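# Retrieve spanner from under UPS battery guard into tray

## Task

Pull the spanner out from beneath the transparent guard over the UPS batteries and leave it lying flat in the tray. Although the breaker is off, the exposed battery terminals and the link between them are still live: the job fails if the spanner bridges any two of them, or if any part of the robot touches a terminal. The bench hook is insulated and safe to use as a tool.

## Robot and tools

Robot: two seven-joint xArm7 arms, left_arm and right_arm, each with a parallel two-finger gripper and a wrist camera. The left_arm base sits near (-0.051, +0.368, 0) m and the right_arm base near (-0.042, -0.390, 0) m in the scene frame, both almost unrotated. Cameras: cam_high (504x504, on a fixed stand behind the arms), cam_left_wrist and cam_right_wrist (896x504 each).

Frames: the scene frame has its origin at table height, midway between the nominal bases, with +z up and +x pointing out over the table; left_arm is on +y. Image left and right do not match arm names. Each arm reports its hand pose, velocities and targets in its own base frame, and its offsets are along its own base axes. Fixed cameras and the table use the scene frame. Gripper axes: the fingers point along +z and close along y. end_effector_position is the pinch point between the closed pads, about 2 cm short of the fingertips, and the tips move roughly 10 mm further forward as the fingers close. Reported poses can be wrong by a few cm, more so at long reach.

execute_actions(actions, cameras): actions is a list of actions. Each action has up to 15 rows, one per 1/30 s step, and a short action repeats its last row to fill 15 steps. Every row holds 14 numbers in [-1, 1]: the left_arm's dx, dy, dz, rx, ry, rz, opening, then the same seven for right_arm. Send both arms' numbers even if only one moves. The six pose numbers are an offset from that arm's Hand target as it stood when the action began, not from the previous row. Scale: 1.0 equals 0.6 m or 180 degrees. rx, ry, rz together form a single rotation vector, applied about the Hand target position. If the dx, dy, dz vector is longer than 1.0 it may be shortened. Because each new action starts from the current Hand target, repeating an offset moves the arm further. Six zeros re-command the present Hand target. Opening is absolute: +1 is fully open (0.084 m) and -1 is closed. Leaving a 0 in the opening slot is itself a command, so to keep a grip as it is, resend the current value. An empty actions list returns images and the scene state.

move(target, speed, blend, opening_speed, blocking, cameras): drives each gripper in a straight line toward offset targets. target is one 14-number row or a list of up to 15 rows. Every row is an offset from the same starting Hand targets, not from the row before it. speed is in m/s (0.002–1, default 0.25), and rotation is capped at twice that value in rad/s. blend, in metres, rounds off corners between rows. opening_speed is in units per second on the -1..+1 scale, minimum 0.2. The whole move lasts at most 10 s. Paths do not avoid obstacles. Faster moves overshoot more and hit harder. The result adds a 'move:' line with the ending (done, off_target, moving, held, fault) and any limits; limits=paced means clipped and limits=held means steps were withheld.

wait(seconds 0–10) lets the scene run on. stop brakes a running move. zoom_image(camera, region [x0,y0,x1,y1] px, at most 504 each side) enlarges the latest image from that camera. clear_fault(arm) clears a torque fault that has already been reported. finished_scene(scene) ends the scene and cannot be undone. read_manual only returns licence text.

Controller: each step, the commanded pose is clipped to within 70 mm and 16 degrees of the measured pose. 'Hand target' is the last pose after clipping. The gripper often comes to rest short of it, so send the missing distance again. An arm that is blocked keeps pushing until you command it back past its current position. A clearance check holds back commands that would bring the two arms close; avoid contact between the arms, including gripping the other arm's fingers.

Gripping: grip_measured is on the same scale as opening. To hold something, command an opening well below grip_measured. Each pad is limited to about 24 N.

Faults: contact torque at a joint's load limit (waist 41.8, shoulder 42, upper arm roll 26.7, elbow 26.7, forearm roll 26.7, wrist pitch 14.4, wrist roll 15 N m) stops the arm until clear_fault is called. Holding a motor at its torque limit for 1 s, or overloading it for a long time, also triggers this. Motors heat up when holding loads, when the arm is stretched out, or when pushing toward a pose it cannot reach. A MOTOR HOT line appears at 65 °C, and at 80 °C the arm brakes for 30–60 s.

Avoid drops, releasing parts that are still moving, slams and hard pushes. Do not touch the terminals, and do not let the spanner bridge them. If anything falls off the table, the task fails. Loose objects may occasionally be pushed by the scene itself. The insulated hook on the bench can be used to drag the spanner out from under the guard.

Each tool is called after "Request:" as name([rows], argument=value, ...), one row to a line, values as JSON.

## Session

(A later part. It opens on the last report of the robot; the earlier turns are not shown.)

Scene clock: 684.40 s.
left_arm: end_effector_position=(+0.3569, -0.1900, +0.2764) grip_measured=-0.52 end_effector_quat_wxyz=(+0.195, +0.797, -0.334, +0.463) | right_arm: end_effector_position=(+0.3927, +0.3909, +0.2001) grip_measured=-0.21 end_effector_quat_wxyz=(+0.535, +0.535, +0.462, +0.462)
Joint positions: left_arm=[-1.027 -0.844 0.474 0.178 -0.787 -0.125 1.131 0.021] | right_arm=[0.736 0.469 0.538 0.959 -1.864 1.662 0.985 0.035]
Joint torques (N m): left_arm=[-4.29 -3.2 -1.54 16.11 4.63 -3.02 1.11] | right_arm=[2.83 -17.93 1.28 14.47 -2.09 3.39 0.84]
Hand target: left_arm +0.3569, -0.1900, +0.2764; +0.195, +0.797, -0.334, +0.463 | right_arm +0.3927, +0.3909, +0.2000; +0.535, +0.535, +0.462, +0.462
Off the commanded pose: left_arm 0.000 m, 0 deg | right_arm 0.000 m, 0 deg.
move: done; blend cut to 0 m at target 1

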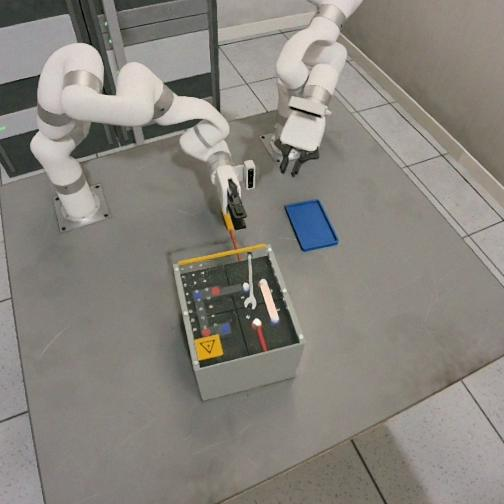

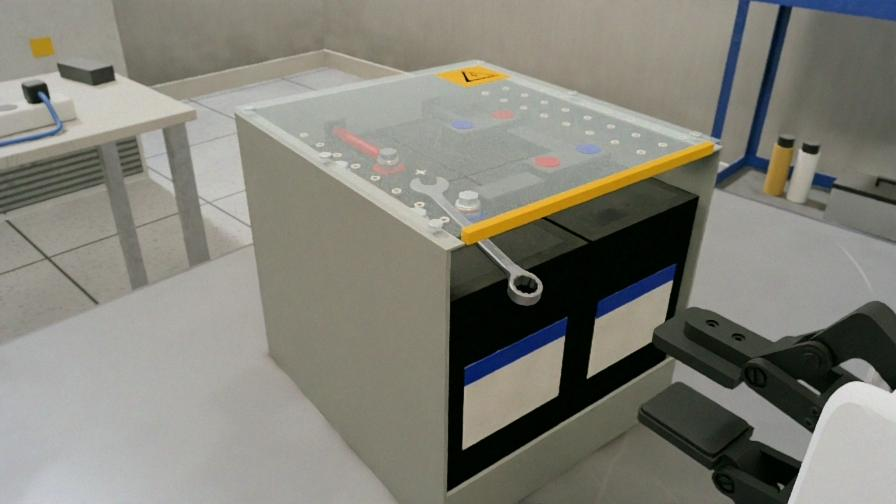

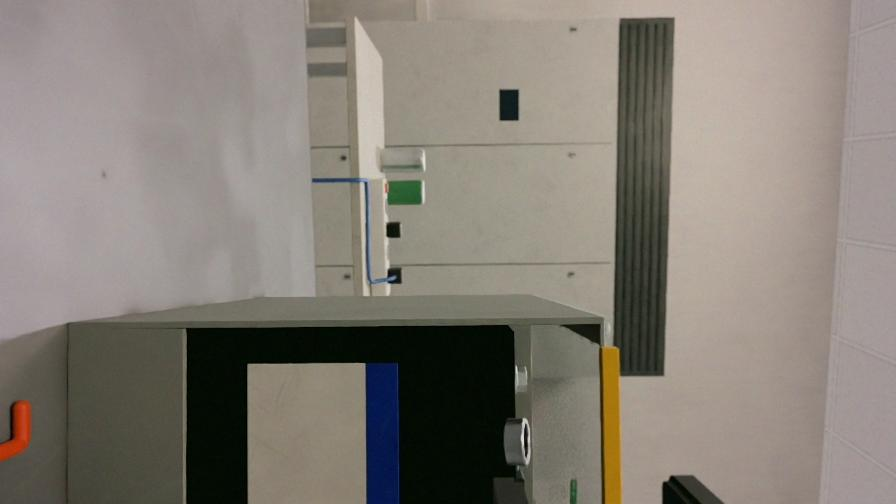

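Request:
move([
  [0,0,0,0,0,0,-0.5, 0.0672,-0.0183,-0.0475,-0.013,-0.0879,0,-0.5],
  [0,0,0,0,0,0,-0.5, 0.1433,-0.0295,-0.0255,-0.013,-0.0879,0,-0.5],
], speed=[0.2,0.06], cameras=["cam_left_wrist","cam_right_wrist"])

Request:
zoom_image(camera="cam_left_wrist", region=[380, 180, 680, 400])

Scene clock: 752.20 s.
left_arm: end_effector_position=(+0.3569, -0.1900, +0.2764) grip_measured=-0.52 end_effector_quat_wxyz=(+0.195, +0.797, -0.334, +0.463) | right_arm: end_effector_position=(+0.4787, +0.3732, +0.1847) grip_measured=-0.52 end_effector_quat_wxyz=(+0.605, +0.455, +0.393, +0.522)
Joint positions: left_arm=[-1.027 -0.844 0.474 0.178 -0.787 -0.125 1.131 0.021] | right_arm=[0.754 0.71 0.329 1.094 -2.164 1.835 1.093 0.021]
Joint torques (N m): left_arm=[-4.31 -3.4 -1.53 16.18 4.61 -3.06 1.06] | right_arm=[-3.74 -29.67 0.43 13.39 -2.07 0.95 -2.01]
Hand target: left_arm +0.3569, -0.1900, +0.2764; +0.195, +0.797, -0.334, +0.463 | right_arm +0.4787, +0.3732, +0.1847; +0.605, +0.455, +0.393, +0.522
Off the commanded pose: left_arm 0.000 m, 0 deg | right_arm 0.000 m, 0 deg.
move: done
Images, in order (width x height): cam_left_wrist 896x504, cam_right_wrist 896x504.

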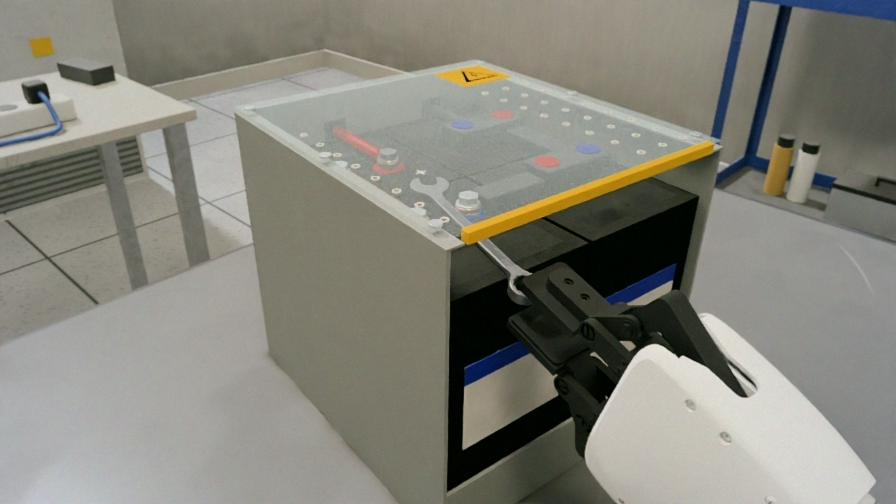

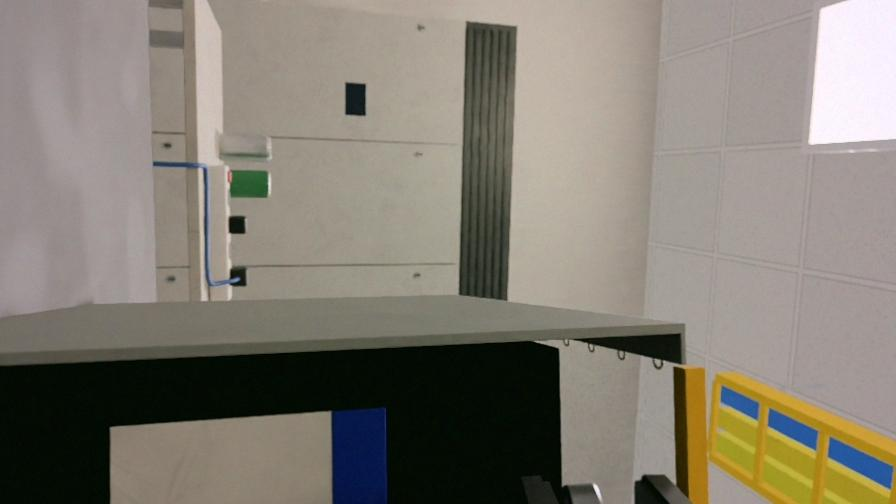

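Scaled by 1.680 from the camera's 896x504 image, which has a finer 1280x720 frame.

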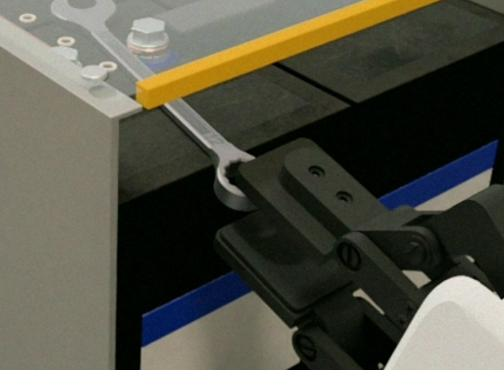

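Request:
move(target=[0,0,0,0,0,0,-0.5, 0.0203,-0.003,0.0007,0,0,0,-0.5], speed=0.03, cameras=["cam_left_wrist","cam_right_wrist"])

Request:
zoom_image(camera="cam_left_wrist", region=[430, 200, 630, 350])

Request:
zoom_image(camera="cam_right_wrist", region=[480, 424, 720, 504])

Scene clock: 781.43 s.
left_arm: end_effector_position=(+0.3569, -0.1900, +0.2764) grip_measured=-0.52 end_effector_quat_wxyz=(+0.195, +0.797, -0.334, +0.463) | right_arm: end_effector_position=(+0.4908, +0.3714, +0.1851) grip_measured=-0.52 end_effector_quat_wxyz=(+0.605, +0.455, +0.393, +0.522)
Joint positions: left_arm=[-1.027 -0.844 0.474 0.178 -0.787 -0.125 1.131 0.021] | right_arm=[0.741 0.716 0.316 1.113 -2.184 1.813 1.089 0.021]
Joint torques (N m): left_arm=[-4.54 -3.5 -1.58 16.26 4.51 -3.02 1.01] | right_arm=[-3.74 -22.38 0.31 13.69 -2.22 0.88 -2.03]
Hand target: left_arm +0.3569, -0.1900, +0.2764; +0.195, +0.797, -0.334, +0.463 | right_arm +0.4909, +0.3714, +0.1851; +0.605, +0.455, +0.393, +0.522
Off the commanded pose: left_arm 0.000 m, 0 deg | right_arm 0.000 m, 0 deg.
move: done
Images, in order (width x height): cam_left_wrist 896x504, cam_right_wrist 896x504.

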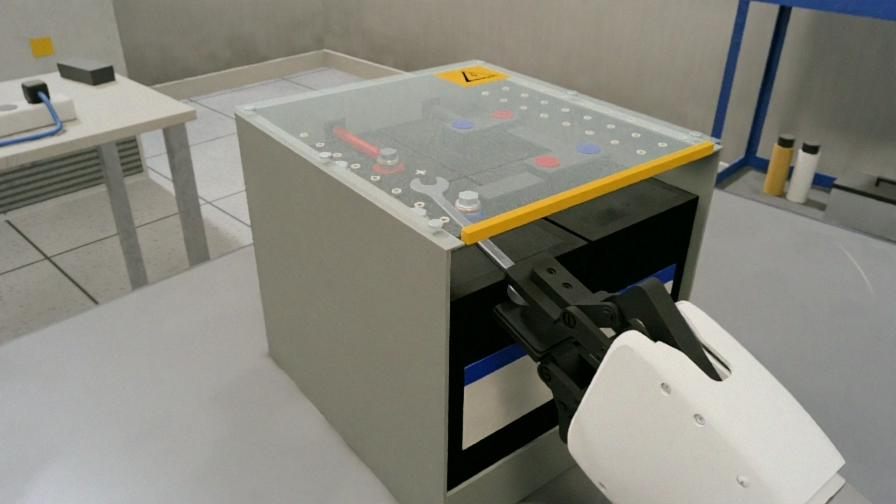

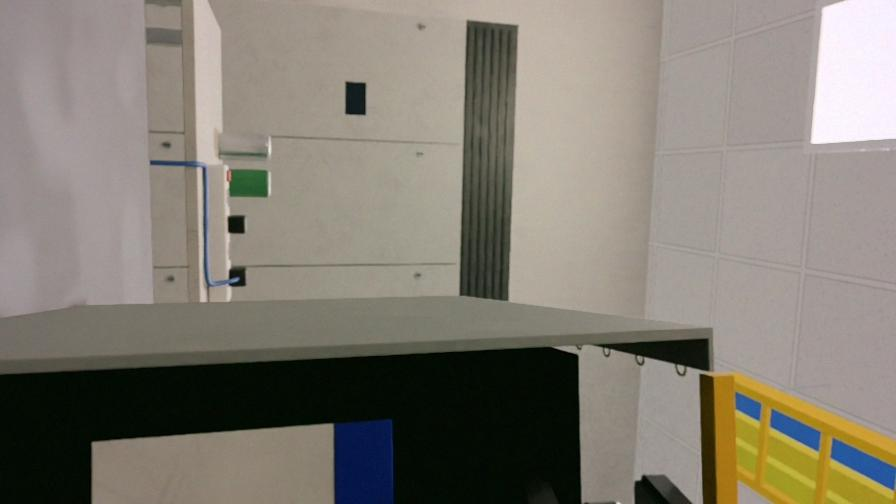

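Scaled by 2.520 from the camera's 896x504 image, which has a finer 1280x720 frame.

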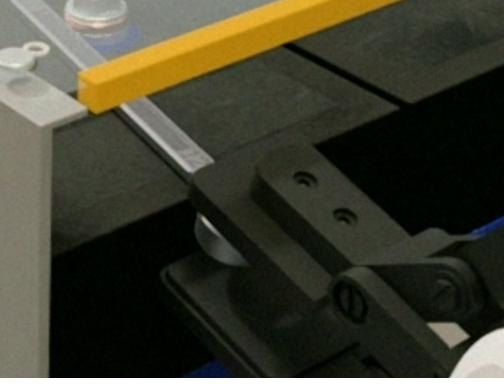

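Scaled by 2.100 from the camera's 896x504 image, which has a finer 1280x720 frame.

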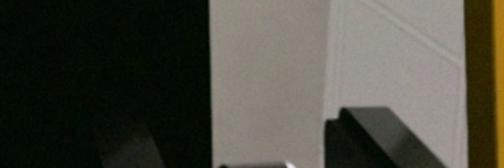

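Request:
move(target=[0,0,0,0,0,0,-0.5, 0,0,0,0,0,0,-1], speed=0.03, opening_speed=0.4, cameras=["cam_left_wrist","cam_right_wrist"])

Request:
zoom_image(camera="cam_left_wrist", region=[380, 150, 630, 350])

Scene clock: 792.60 s.
left_arm: end_effector_position=(+0.3569, -0.1900, +0.2764) grip_measured=-0.52 end_effector_quat_wxyz=(+0.195, +0.797, -0.334, +0.463) | right_arm: end_effector_position=(+0.4909, +0.3714, +0.1852) grip_measured=-0.81 end_effector_quat_wxyz=(+0.605, +0.455, +0.393, +0.522)
Joint positions: left_arm=[-1.027 -0.844 0.474 0.178 -0.787 -0.125 1.131 0.021] | right_arm=[0.741 0.716 0.316 1.113 -2.184 1.813 1.089 0.008]
Joint torques (N m): left_arm=[-4.5 -3.33 -1.56 16.2 4.64 -3.04 1.05] | right_arm=[-4.83 -22.04 1.29 6.19 1.39 0.69 -2.01]
Hand target: left_arm +0.3569, -0.1900, +0.2764; +0.195, +0.797, -0.334, +0.463 | right_arm +0.4909, +0.3714, +0.1851; +0.605, +0.455, +0.393, +0.522
Off the commanded pose: left_arm 0.000 m, 0 deg | right_arm 0.000 m, 0 deg.
move: done
Images, in order (width x height): cam_left_wrist 896x504, cam_right_wrist 896x504.

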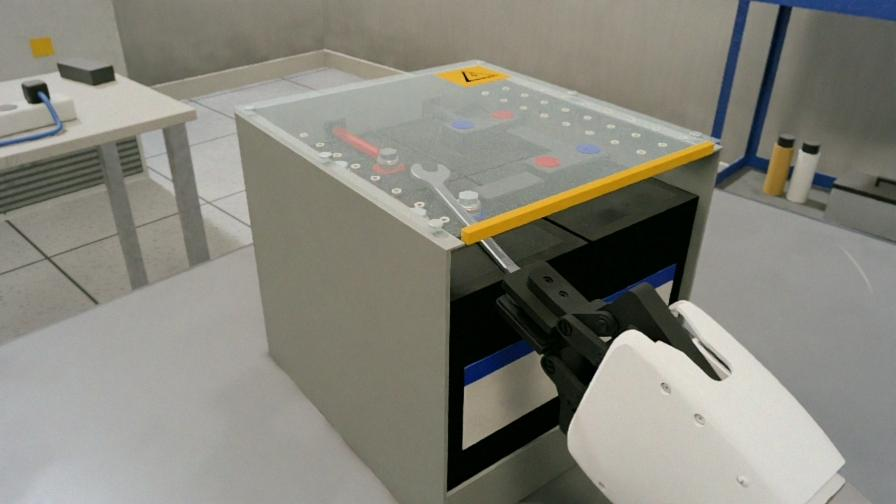

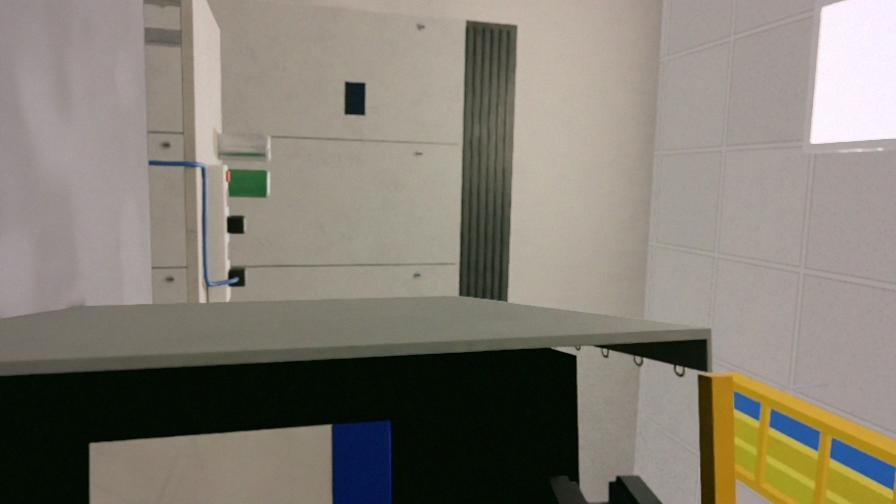

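Scaled by 2.016 from the camera's 896x504 image, which has a finer 1280x720 frame.

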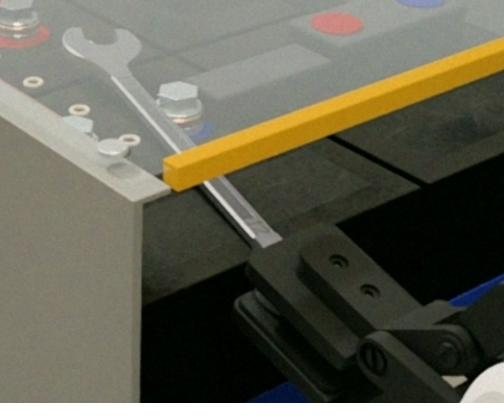

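Request:
move([
  [0,0,0,0,0,0,-0.5, 0,0,0.015,0.0032,0.022,0,-1],
  [0,0,0,0,0,0,-0.5, -0.0132,0.002,0.03,0.0032,0.022,0,-1],
], speed=0.03, cameras=["cam_left_wrist"])

Request:
zoom_image(camera="cam_left_wrist", region=[380, 150, 630, 350])

Scene clock: 820.37 s.
left_arm: end_effector_position=(+0.3569, -0.1900, +0.2764) grip_measured=-0.52 end_effector_quat_wxyz=(+0.195, +0.797, -0.334, +0.463) | right_arm: end_effector_position=(+0.4829, +0.3726, +0.2031) grip_measured=-0.83 end_effector_quat_wxyz=(+0.588, +0.476, +0.411, +0.508)
Joint positions: left_arm=[-1.027 -0.844 0.474 0.178 -0.787 -0.125 1.131 0.021] | right_arm=[0.716 0.617 0.358 1.067 -2.134 1.732 1.045 0.008]
Joint torques (N m): left_arm=[-4.34 -3.28 -1.58 16.17 4.58 -2.95 1.01] | right_arm=[2.63 -30.48 3.98 8.16 0.85 3.94 -2.1]
Hand target: left_arm +0.3569, -0.1900, +0.2764; +0.195, +0.797, -0.334, +0.463 | right_arm +0.4829, +0.3726, +0.2031; +0.588, +0.476, +0.411, +0.508
Off the commanded pose: left_arm 0.000 m, 0 deg | right_arm 0.000 m, 0 deg.
move: done
Images, in order (width x height): cam_left_wrist 896x504.

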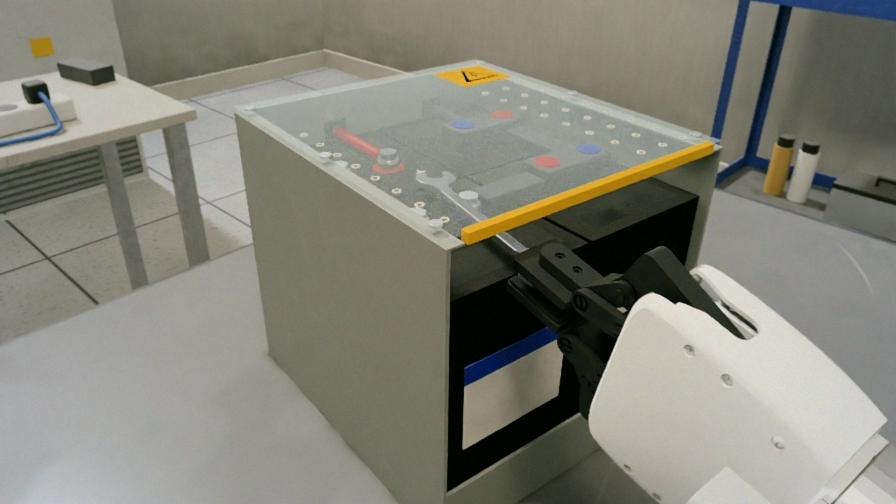

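Scaled by 2.016 from the camera's 896x504 image, which has a finer 1280x720 frame.

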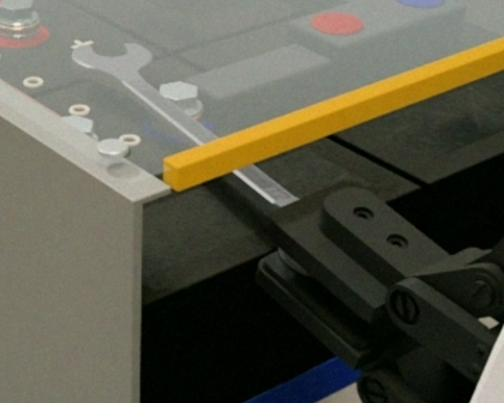

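Request:
move(target=[0,0,0,0,0,0,-0.5, 0,0,0.0017,-0.0032,-0.022,0,-1], speed=0.04, cameras=["cam_left_wrist"])

Request:
zoom_image(camera="cam_left_wrist", region=[380, 140, 580, 300])

Scene clock: 837.57 s.
left_arm: end_effector_position=(+0.3569, -0.1900, +0.2764) grip_measured=-0.52 end_effector_quat_wxyz=(+0.195, +0.797, -0.334, +0.463) | right_arm: end_effector_position=(+0.4829, +0.3726, +0.2042) grip_measured=-0.83 end_effector_quat_wxyz=(+0.605, +0.455, +0.393, +0.522)
Joint positions: left_arm=[-1.027 -0.844 0.474 0.178 -0.787 -0.125 1.131 0.021] | right_arm=[0.74 0.66 0.332 1.081 -2.166 1.806 1.067 0.008]
Joint torques (N m): left_arm=[-4.19 -3.24 -1.6 16.15 4.4 -3.11 0.97] | right_arm=[2.51 -22.03 0.4 14.04 -2.03 4.15 2.49]
Hand target: left_arm +0.3569, -0.1900, +0.2764; +0.195, +0.797, -0.334, +0.463 | right_arm +0.4829, +0.3726, +0.2042; +0.605, +0.455, +0.393, +0.522
Off the commanded pose: left_arm 0.000 m, 0 deg | right_arm 0.000 m, 0 deg.
move: done
Images, in order (width x height): cam_left_wrist 896x504.

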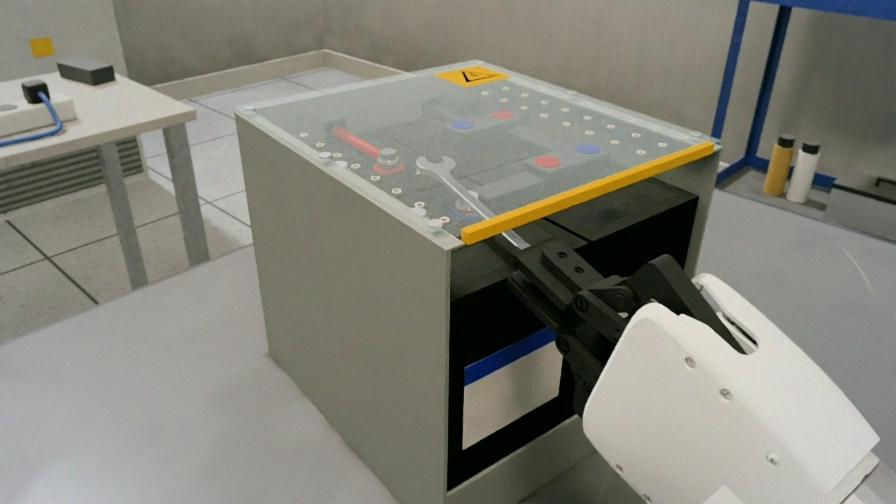

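Scaled by 2.520 from the camera's 896x504 image, which has a finer 1280x720 frame.

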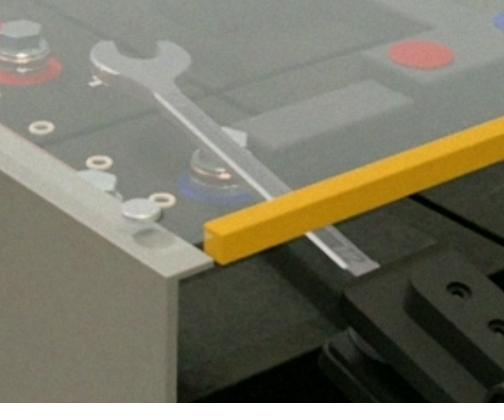

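Request:
move([
  [0,0,0,0,0,0,-0.5, -0.2473,0.0365,0,0,0,0,-1],
  [0,-0.02,0.24,0.09,0.14,0.059,0, -0.2473,0.0365,0.16,0,0,0,-1],
  [0.1192,-0.3197,0.1725,0.1876,0.2802,0.1185,0, -0.2473,0.0365,0.16,0,0,0,-1],
], speed=[0.06,0.25,0.2], blend=[0,0.03,0], cameras=["all"])

Scene clock: 875.50 s.
left_arm: end_effector_position=(+0.4284, -0.3818, +0.3799) grip_measured=-0.01 end_effector_quat_wxyz=(+0.000, +0.982, -0.190, +0.001) | right_arm: end_effector_position=(+0.3346, +0.3945, +0.3002) grip_measured=-0.83 end_effector_quat_wxyz=(+0.605, +0.455, +0.393, +0.522)
Joint positions: left_arm=[-0.38 0.46 -0.554 2.112 0.238 1.707 -0.469 0.044] | right_arm=[0.868 0.356 0.558 0.897 -1.867 1.937 0.925 0.008]
Joint torques (N m): left_arm=[-4.51 -19.02 -1.01 24.53 2.83 -0.74 -1.05] | right_arm=[-3.84 -25.31 3.94 10.45 0.7 1.1 -0.87]
Hand target: left_arm +0.4284, -0.3818, +0.3799; +0.000, +0.982, -0.190, +0.001 | right_arm +0.3346, +0.3945, +0.3002; +0.605, +0.455, +0.393, +0.522
Off the commanded pose: left_arm 0.000 m, 0 deg | right_arm 0.000 m, 0 deg.
move: done; blend cut to 0 m at target 2

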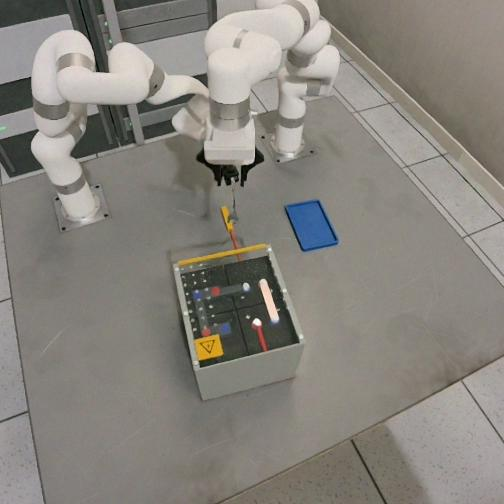

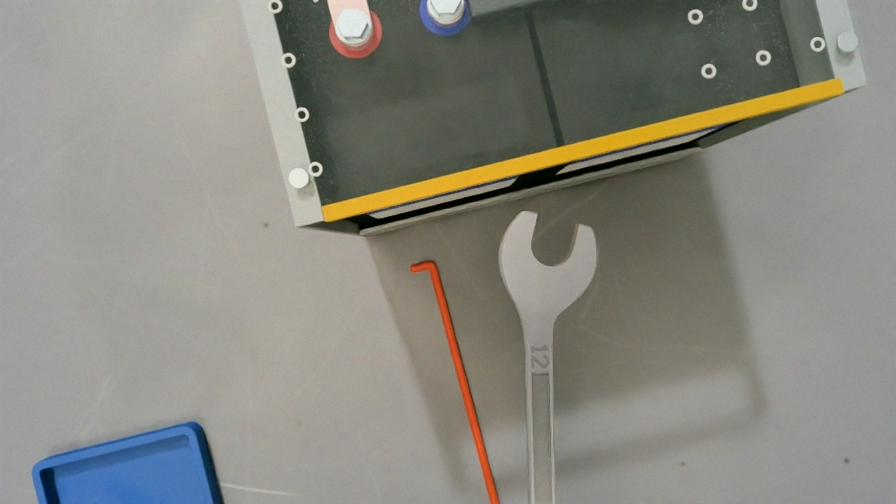

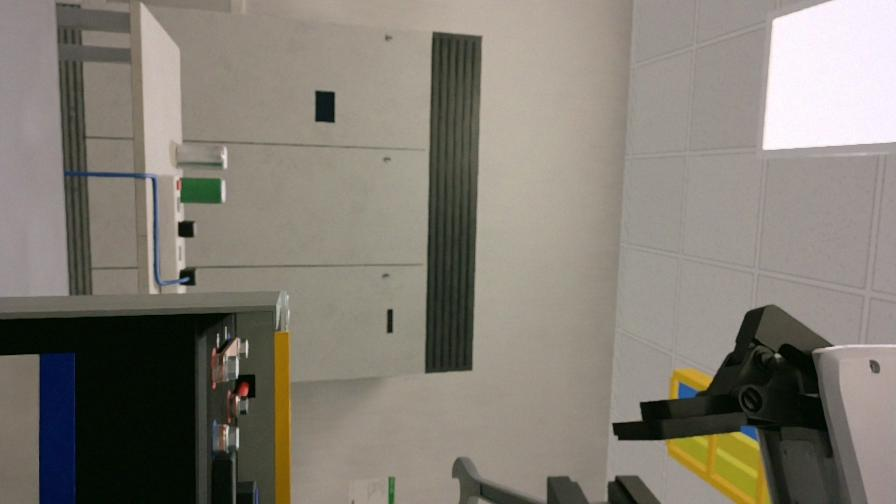

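Request:
move(target=[0.0033,0.0082,-0.0667,0,0,0.0178,0, 0,0,0,0,0,0,-1], speed=0.12, cameras=["cam_left_wrist","cam_right_wrist"])

Request:
zoom_image(camera="cam_right_wrist", region=[400, 280, 896, 504])

Scene clock: 891.77 s.
left_arm: end_effector_position=(+0.4304, -0.3769, +0.3399) grip_measured=-0.01 end_effector_quat_wxyz=(+0.000, +0.987, -0.163, +0.001) | right_arm: end_effector_position=(+0.3346, +0.3945, +0.3002) grip_measured=-0.83 end_effector_quat_wxyz=(+0.605, +0.455, +0.393, +0.522)
Joint positions: left_arm=[-0.323 0.398 -0.549 1.902 0.204 1.556 -0.512 0.044] | right_arm=[0.868 0.356 0.558 0.897 -1.867 1.937 0.925 0.008]
Joint torques (N m): left_arm=[4.24 -24.47 -1.46 16.79 -3.27 -3.21 -0.92] | right_arm=[-3.91 -25.35 4.01 12.79 0.49 1.38 0.75]
Hand target: left_arm +0.4304, -0.3769, +0.3399; +0.000, +0.987, -0.163, +0.001 | right_arm +0.3346, +0.3945, +0.3002; +0.605, +0.455, +0.393, +0.522
Off the commanded pose: left_arm 0.000 m, 0 deg | right_arm 0.000 m, 0 deg.
move: done
Images, in order (width x height): cam_left_wrist 896x504, cam_right_wrist 896x504.

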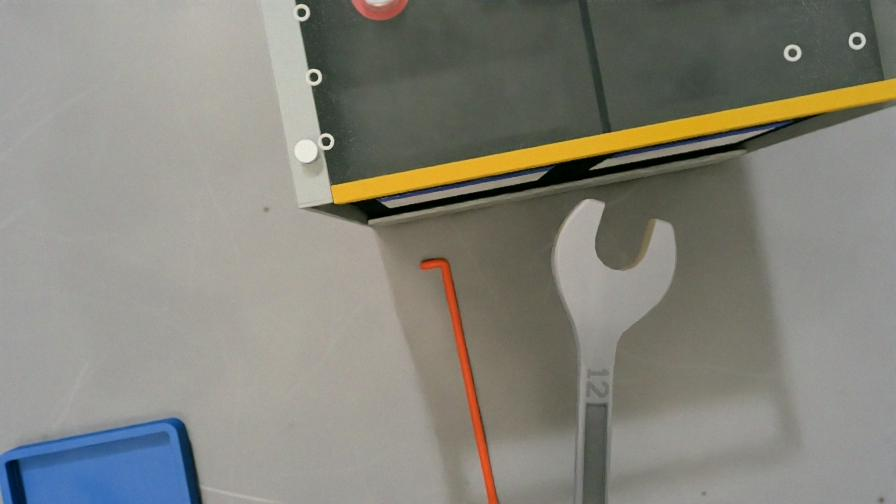

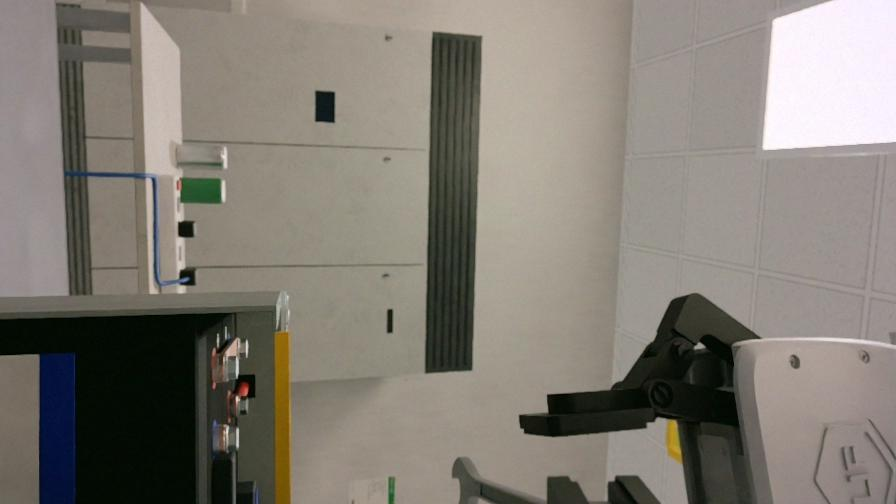

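Scaled by 1.016 from the camera's 896x504 image, which has a finer 1280x720 frame.

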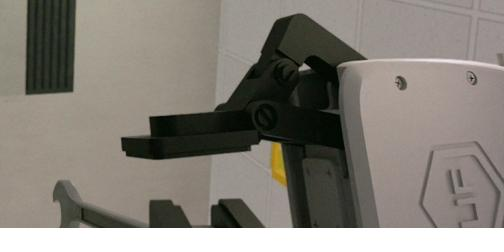

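Request:
move([
  [0,0,-0.0267,0,0,0,0, 0,0,0,0,0,0,-1],
  [0,0,-0.0267,0,0,0,-1, 0,0,0,0,0,0,-1],
], speed=0.06, opening_speed=0.5, cameras=["cam_left_wrist"])

Scene clock: 907.83 s.
left_arm: end_effector_position=(+0.4304, -0.3768, +0.3239) grip_measured=-0.84 end_effector_quat_wxyz=(+0.000, +0.987, -0.163, +0.001) | right_arm: end_effector_position=(+0.3346, +0.3945, +0.3002) grip_measured=-0.83 end_effector_quat_wxyz=(+0.605, +0.455, +0.393, +0.522)
Joint positions: left_arm=[-0.31 0.386 -0.549 1.839 0.198 1.505 -0.512 0.007] | right_arm=[0.868 0.356 0.558 0.897 -1.867 1.937 0.925 0.008]
Joint torques (N m): left_arm=[-1.15 -23.61 -4.29 18.21 -2.33 -3.16 0.45] | right_arm=[-2.13 -23.94 4.25 14.05 -1.73 1.85 0.85]
Hand target: left_arm +0.4304, -0.3769, +0.3239; +0.000, +0.987, -0.163, +0.001 | right_arm +0.3346, +0.3945, +0.3002; +0.605, +0.455, +0.393, +0.522
Off the commanded pose: left_arm 0.000 m, 0 deg | right_arm 0.000 m, 0 deg.
move: done
Images, in order (width x height): cam_left_wrist 896x504.

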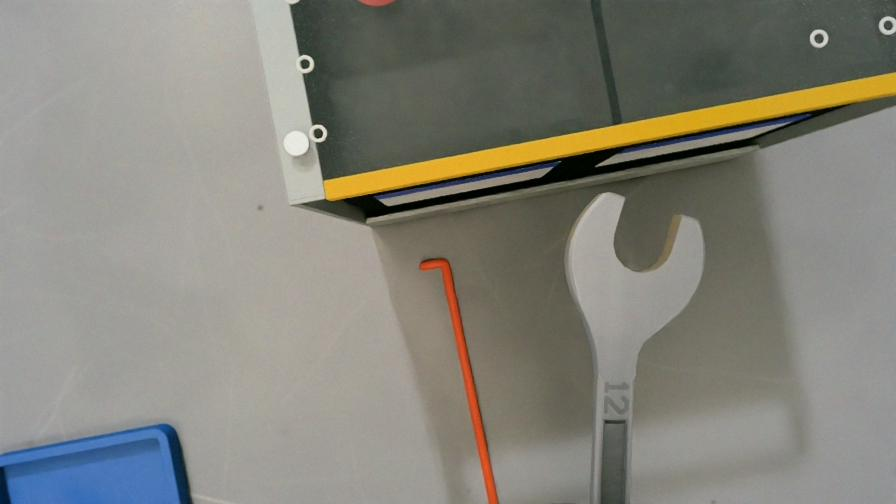

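Request:
move([
  [0,0,0,0,0,0,-1, 0,0,0,0,0,0,-0.1],
  [0,0,0,0,0,0,-1, -0.1585,0.0234,-0.046,0,0,0,-0.1],
  [-0.1018,0.4535,0,0,0,-0.0472,-1, -0.1585,0.0234,-0.046,0,0,0,-0.1],
  [-0.1018,0.4535,-0.34,0,0,-0.0472,-1, -0.1585,0.0234,-0.046,0,0,0,-0.1],
], speed=[0.1,0.12,0.25,0.2], blend=[0,0.02,0.05,0], cameras=["cam_left_wrist", "cam_high"])

Scene clock: 940.43 s.
left_arm: end_effector_position=(+0.3693, -0.1047, +0.1198) grip_measured=-0.84 end_effector_quat_wxyz=(+0.000, +0.972, -0.235, +0.001) | right_arm: end_effector_position=(+0.2395, +0.4085, +0.2726) grip_measured=-0.11 end_effector_quat_wxyz=(+0.605, +0.455, +0.393, +0.522)
Joint positions: left_arm=[0.044 -0.136 -0.32 0.637 -0.063 0.766 0.247 0.007] | right_arm=[1.037 0.484 0.646 0.942 -1.703 2.156 0.987 0.039]
Joint torques (N m): left_arm=[4.37 -8.66 -1.35 23.93 2.94 -3.37 -1.01] | right_arm=[2.8 -16.57 5.22 13.45 0.74 3.82 2.06]
Hand target: left_arm +0.3693, -0.1048, +0.1199; +0.000, +0.972, -0.235, +0.001 | right_arm +0.2395, +0.4085, +0.2726; +0.605, +0.455, +0.393, +0.522
Off the commanded pose: left_arm 0.000 m, 0 deg | right_arm 0.000 m, 0 deg.
move: done
Images, in order (width x height): cam_high 504x504, cam_left_wrist 896x504.

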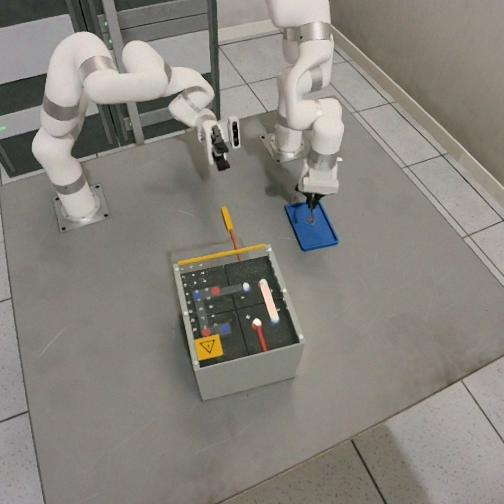

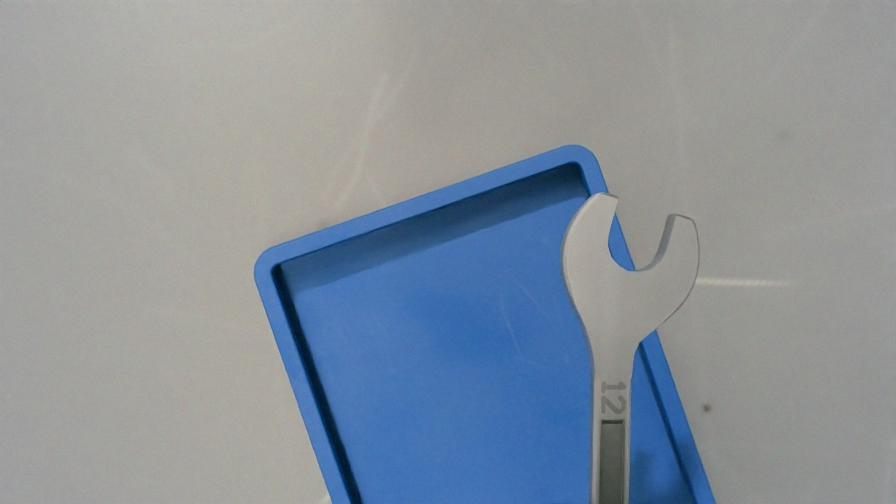

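Request:
move([
  [0.0087,0.0205,-0.12,0,0,0,-1, 0,0,0,0,0,0,-0.1],
  [0.0087,0.0205,-0.159,0,0,0,-1, 0,0,0,0,0,0,-0.1],
], speed=[0.1,0.03], blend=[0.003,0], cameras=["cam_left_wrist"])

Scene clock: 961.33 s.
left_arm: end_effector_position=(+0.3747, -0.0925, +0.0247) grip_measured=-0.84 end_effector_quat_wxyz=(+0.000, +0.972, -0.235, +0.001) | right_arm: end_effector_position=(+0.2395, +0.4085, +0.2726) grip_measured=-0.11 end_effector_quat_wxyz=(+0.605, +0.455, +0.393, +0.522)
Joint positions: left_arm=[0.064 0.138 -0.293 0.583 0.09 0.451 0.168 0.007] | right_arm=[1.037 0.484 0.646 0.942 -1.703 2.156 0.987 0.039]
Joint torques (N m): left_arm=[-4.35 6.1 1.93 8.51 2.99 -4.19 -1.05] | right_arm=[2.85 -16.95 5.15 13.1 0.23 3.5 1.31]
Hand target: left_arm +0.3745, -0.0925, +0.0245; +0.000, +0.972, -0.235, +0.001 | right_arm +0.2395, +0.4085, +0.2726; +0.605, +0.455, +0.393, +0.522
Off the commanded pose: left_arm 0.000 m, 0 deg | right_arm 0.000 m, 0 deg.
move: done
Images, in order (width x height): cam_left_wrist 896x504.

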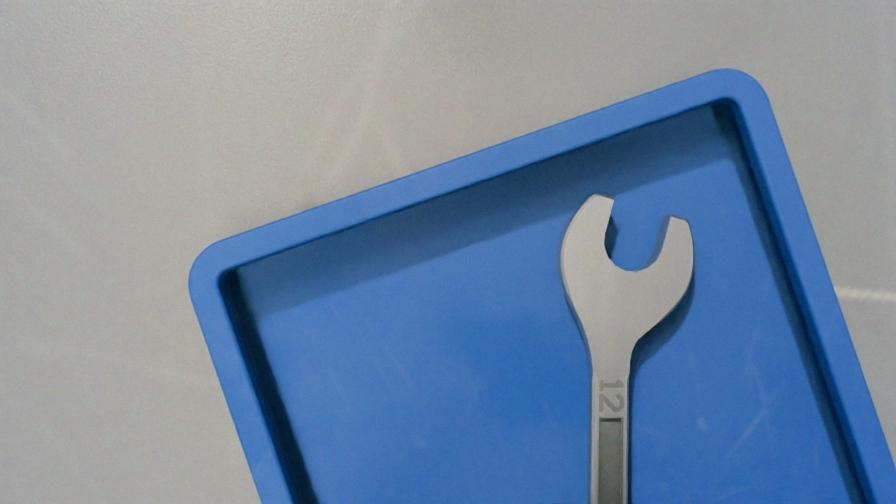

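Request:
move([
  [0,0,0.0017,0,0,0,-1, 0,0,0,0,0,0,-0.1],
  [0,0,0.0017,0,0,0,-0.4, 0,0,0,0,0,0,-0.1],
  [0,0,0.2,0,0,0,-0.4, 0,0,0,0,0,0,-0.1],
  [-0.15,0,0.35,0,0,0,-0.4, 0,0,0,0,0,0,-0.1],
], speed=[0.03,0.05,0.15,0.25], blend=[0,0,0.02,0], cameras=["cam_left_wrist", "cam_high"])

Request:
zoom_image(camera="cam_high", region=[260, 170, 370, 280])

Scene clock: 973.80 s.
left_arm: end_effector_position=(+0.2845, -0.0925, +0.2344) grip_measured=-0.42 end_effector_quat_wxyz=(+0.000, +0.972, -0.235, +0.001) | right_arm: end_effector_position=(+0.2395, +0.4085, +0.2726) grip_measured=-0.11 end_effector_quat_wxyz=(+0.605, +0.455, +0.393, +0.522)
Joint positions: left_arm=[0.003 -0.633 -0.266 0.595 -0.167 1.215 0.321 0.026] | right_arm=[1.037 0.484 0.646 0.942 -1.703 2.156 0.987 0.039]
Joint torques (N m): left_arm=[-4.24 -7.19 3.66 26.22 -2.02 -0.77 -0.17] | right_arm=[2.63 -17.02 5.12 12.55 -0.03 3.41 0.36]
Hand target: left_arm +0.2845, -0.0925, +0.2345; +0.000, +0.972, -0.235, +0.001 | right_arm +0.2395, +0.4085, +0.2726; +0.605, +0.455, +0.393, +0.522
Off the commanded pose: left_arm 0.000 m, 0 deg | right_arm 0.000 m, 0 deg.
move: done
Images, in order (width x height): cam_high 504x504, cam_left_wrist 896x504.

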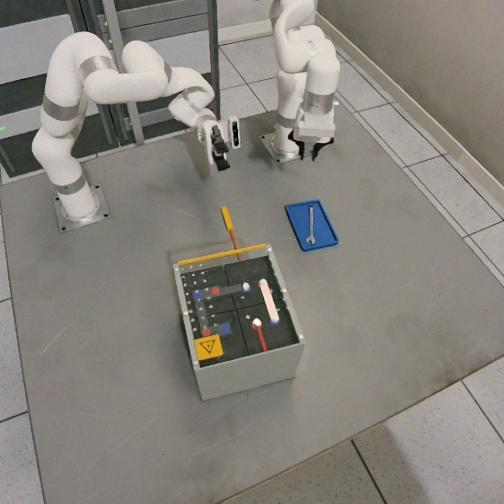

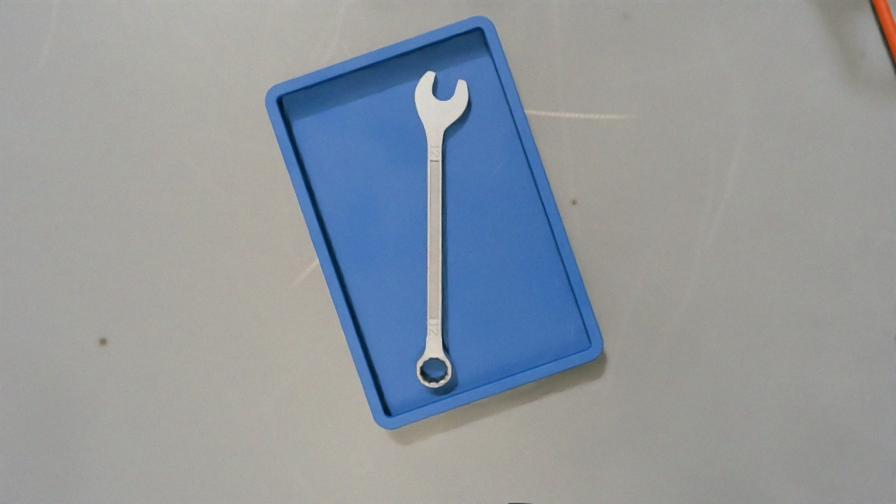

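Scaled by 4.582 from the camera's 504x504 image, which has a finer 720x720 frame.

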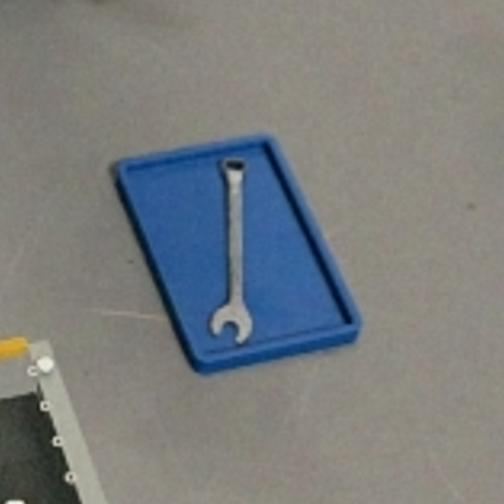

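Request:
finished_scene(scene=2)

The scene is finished: the task was done.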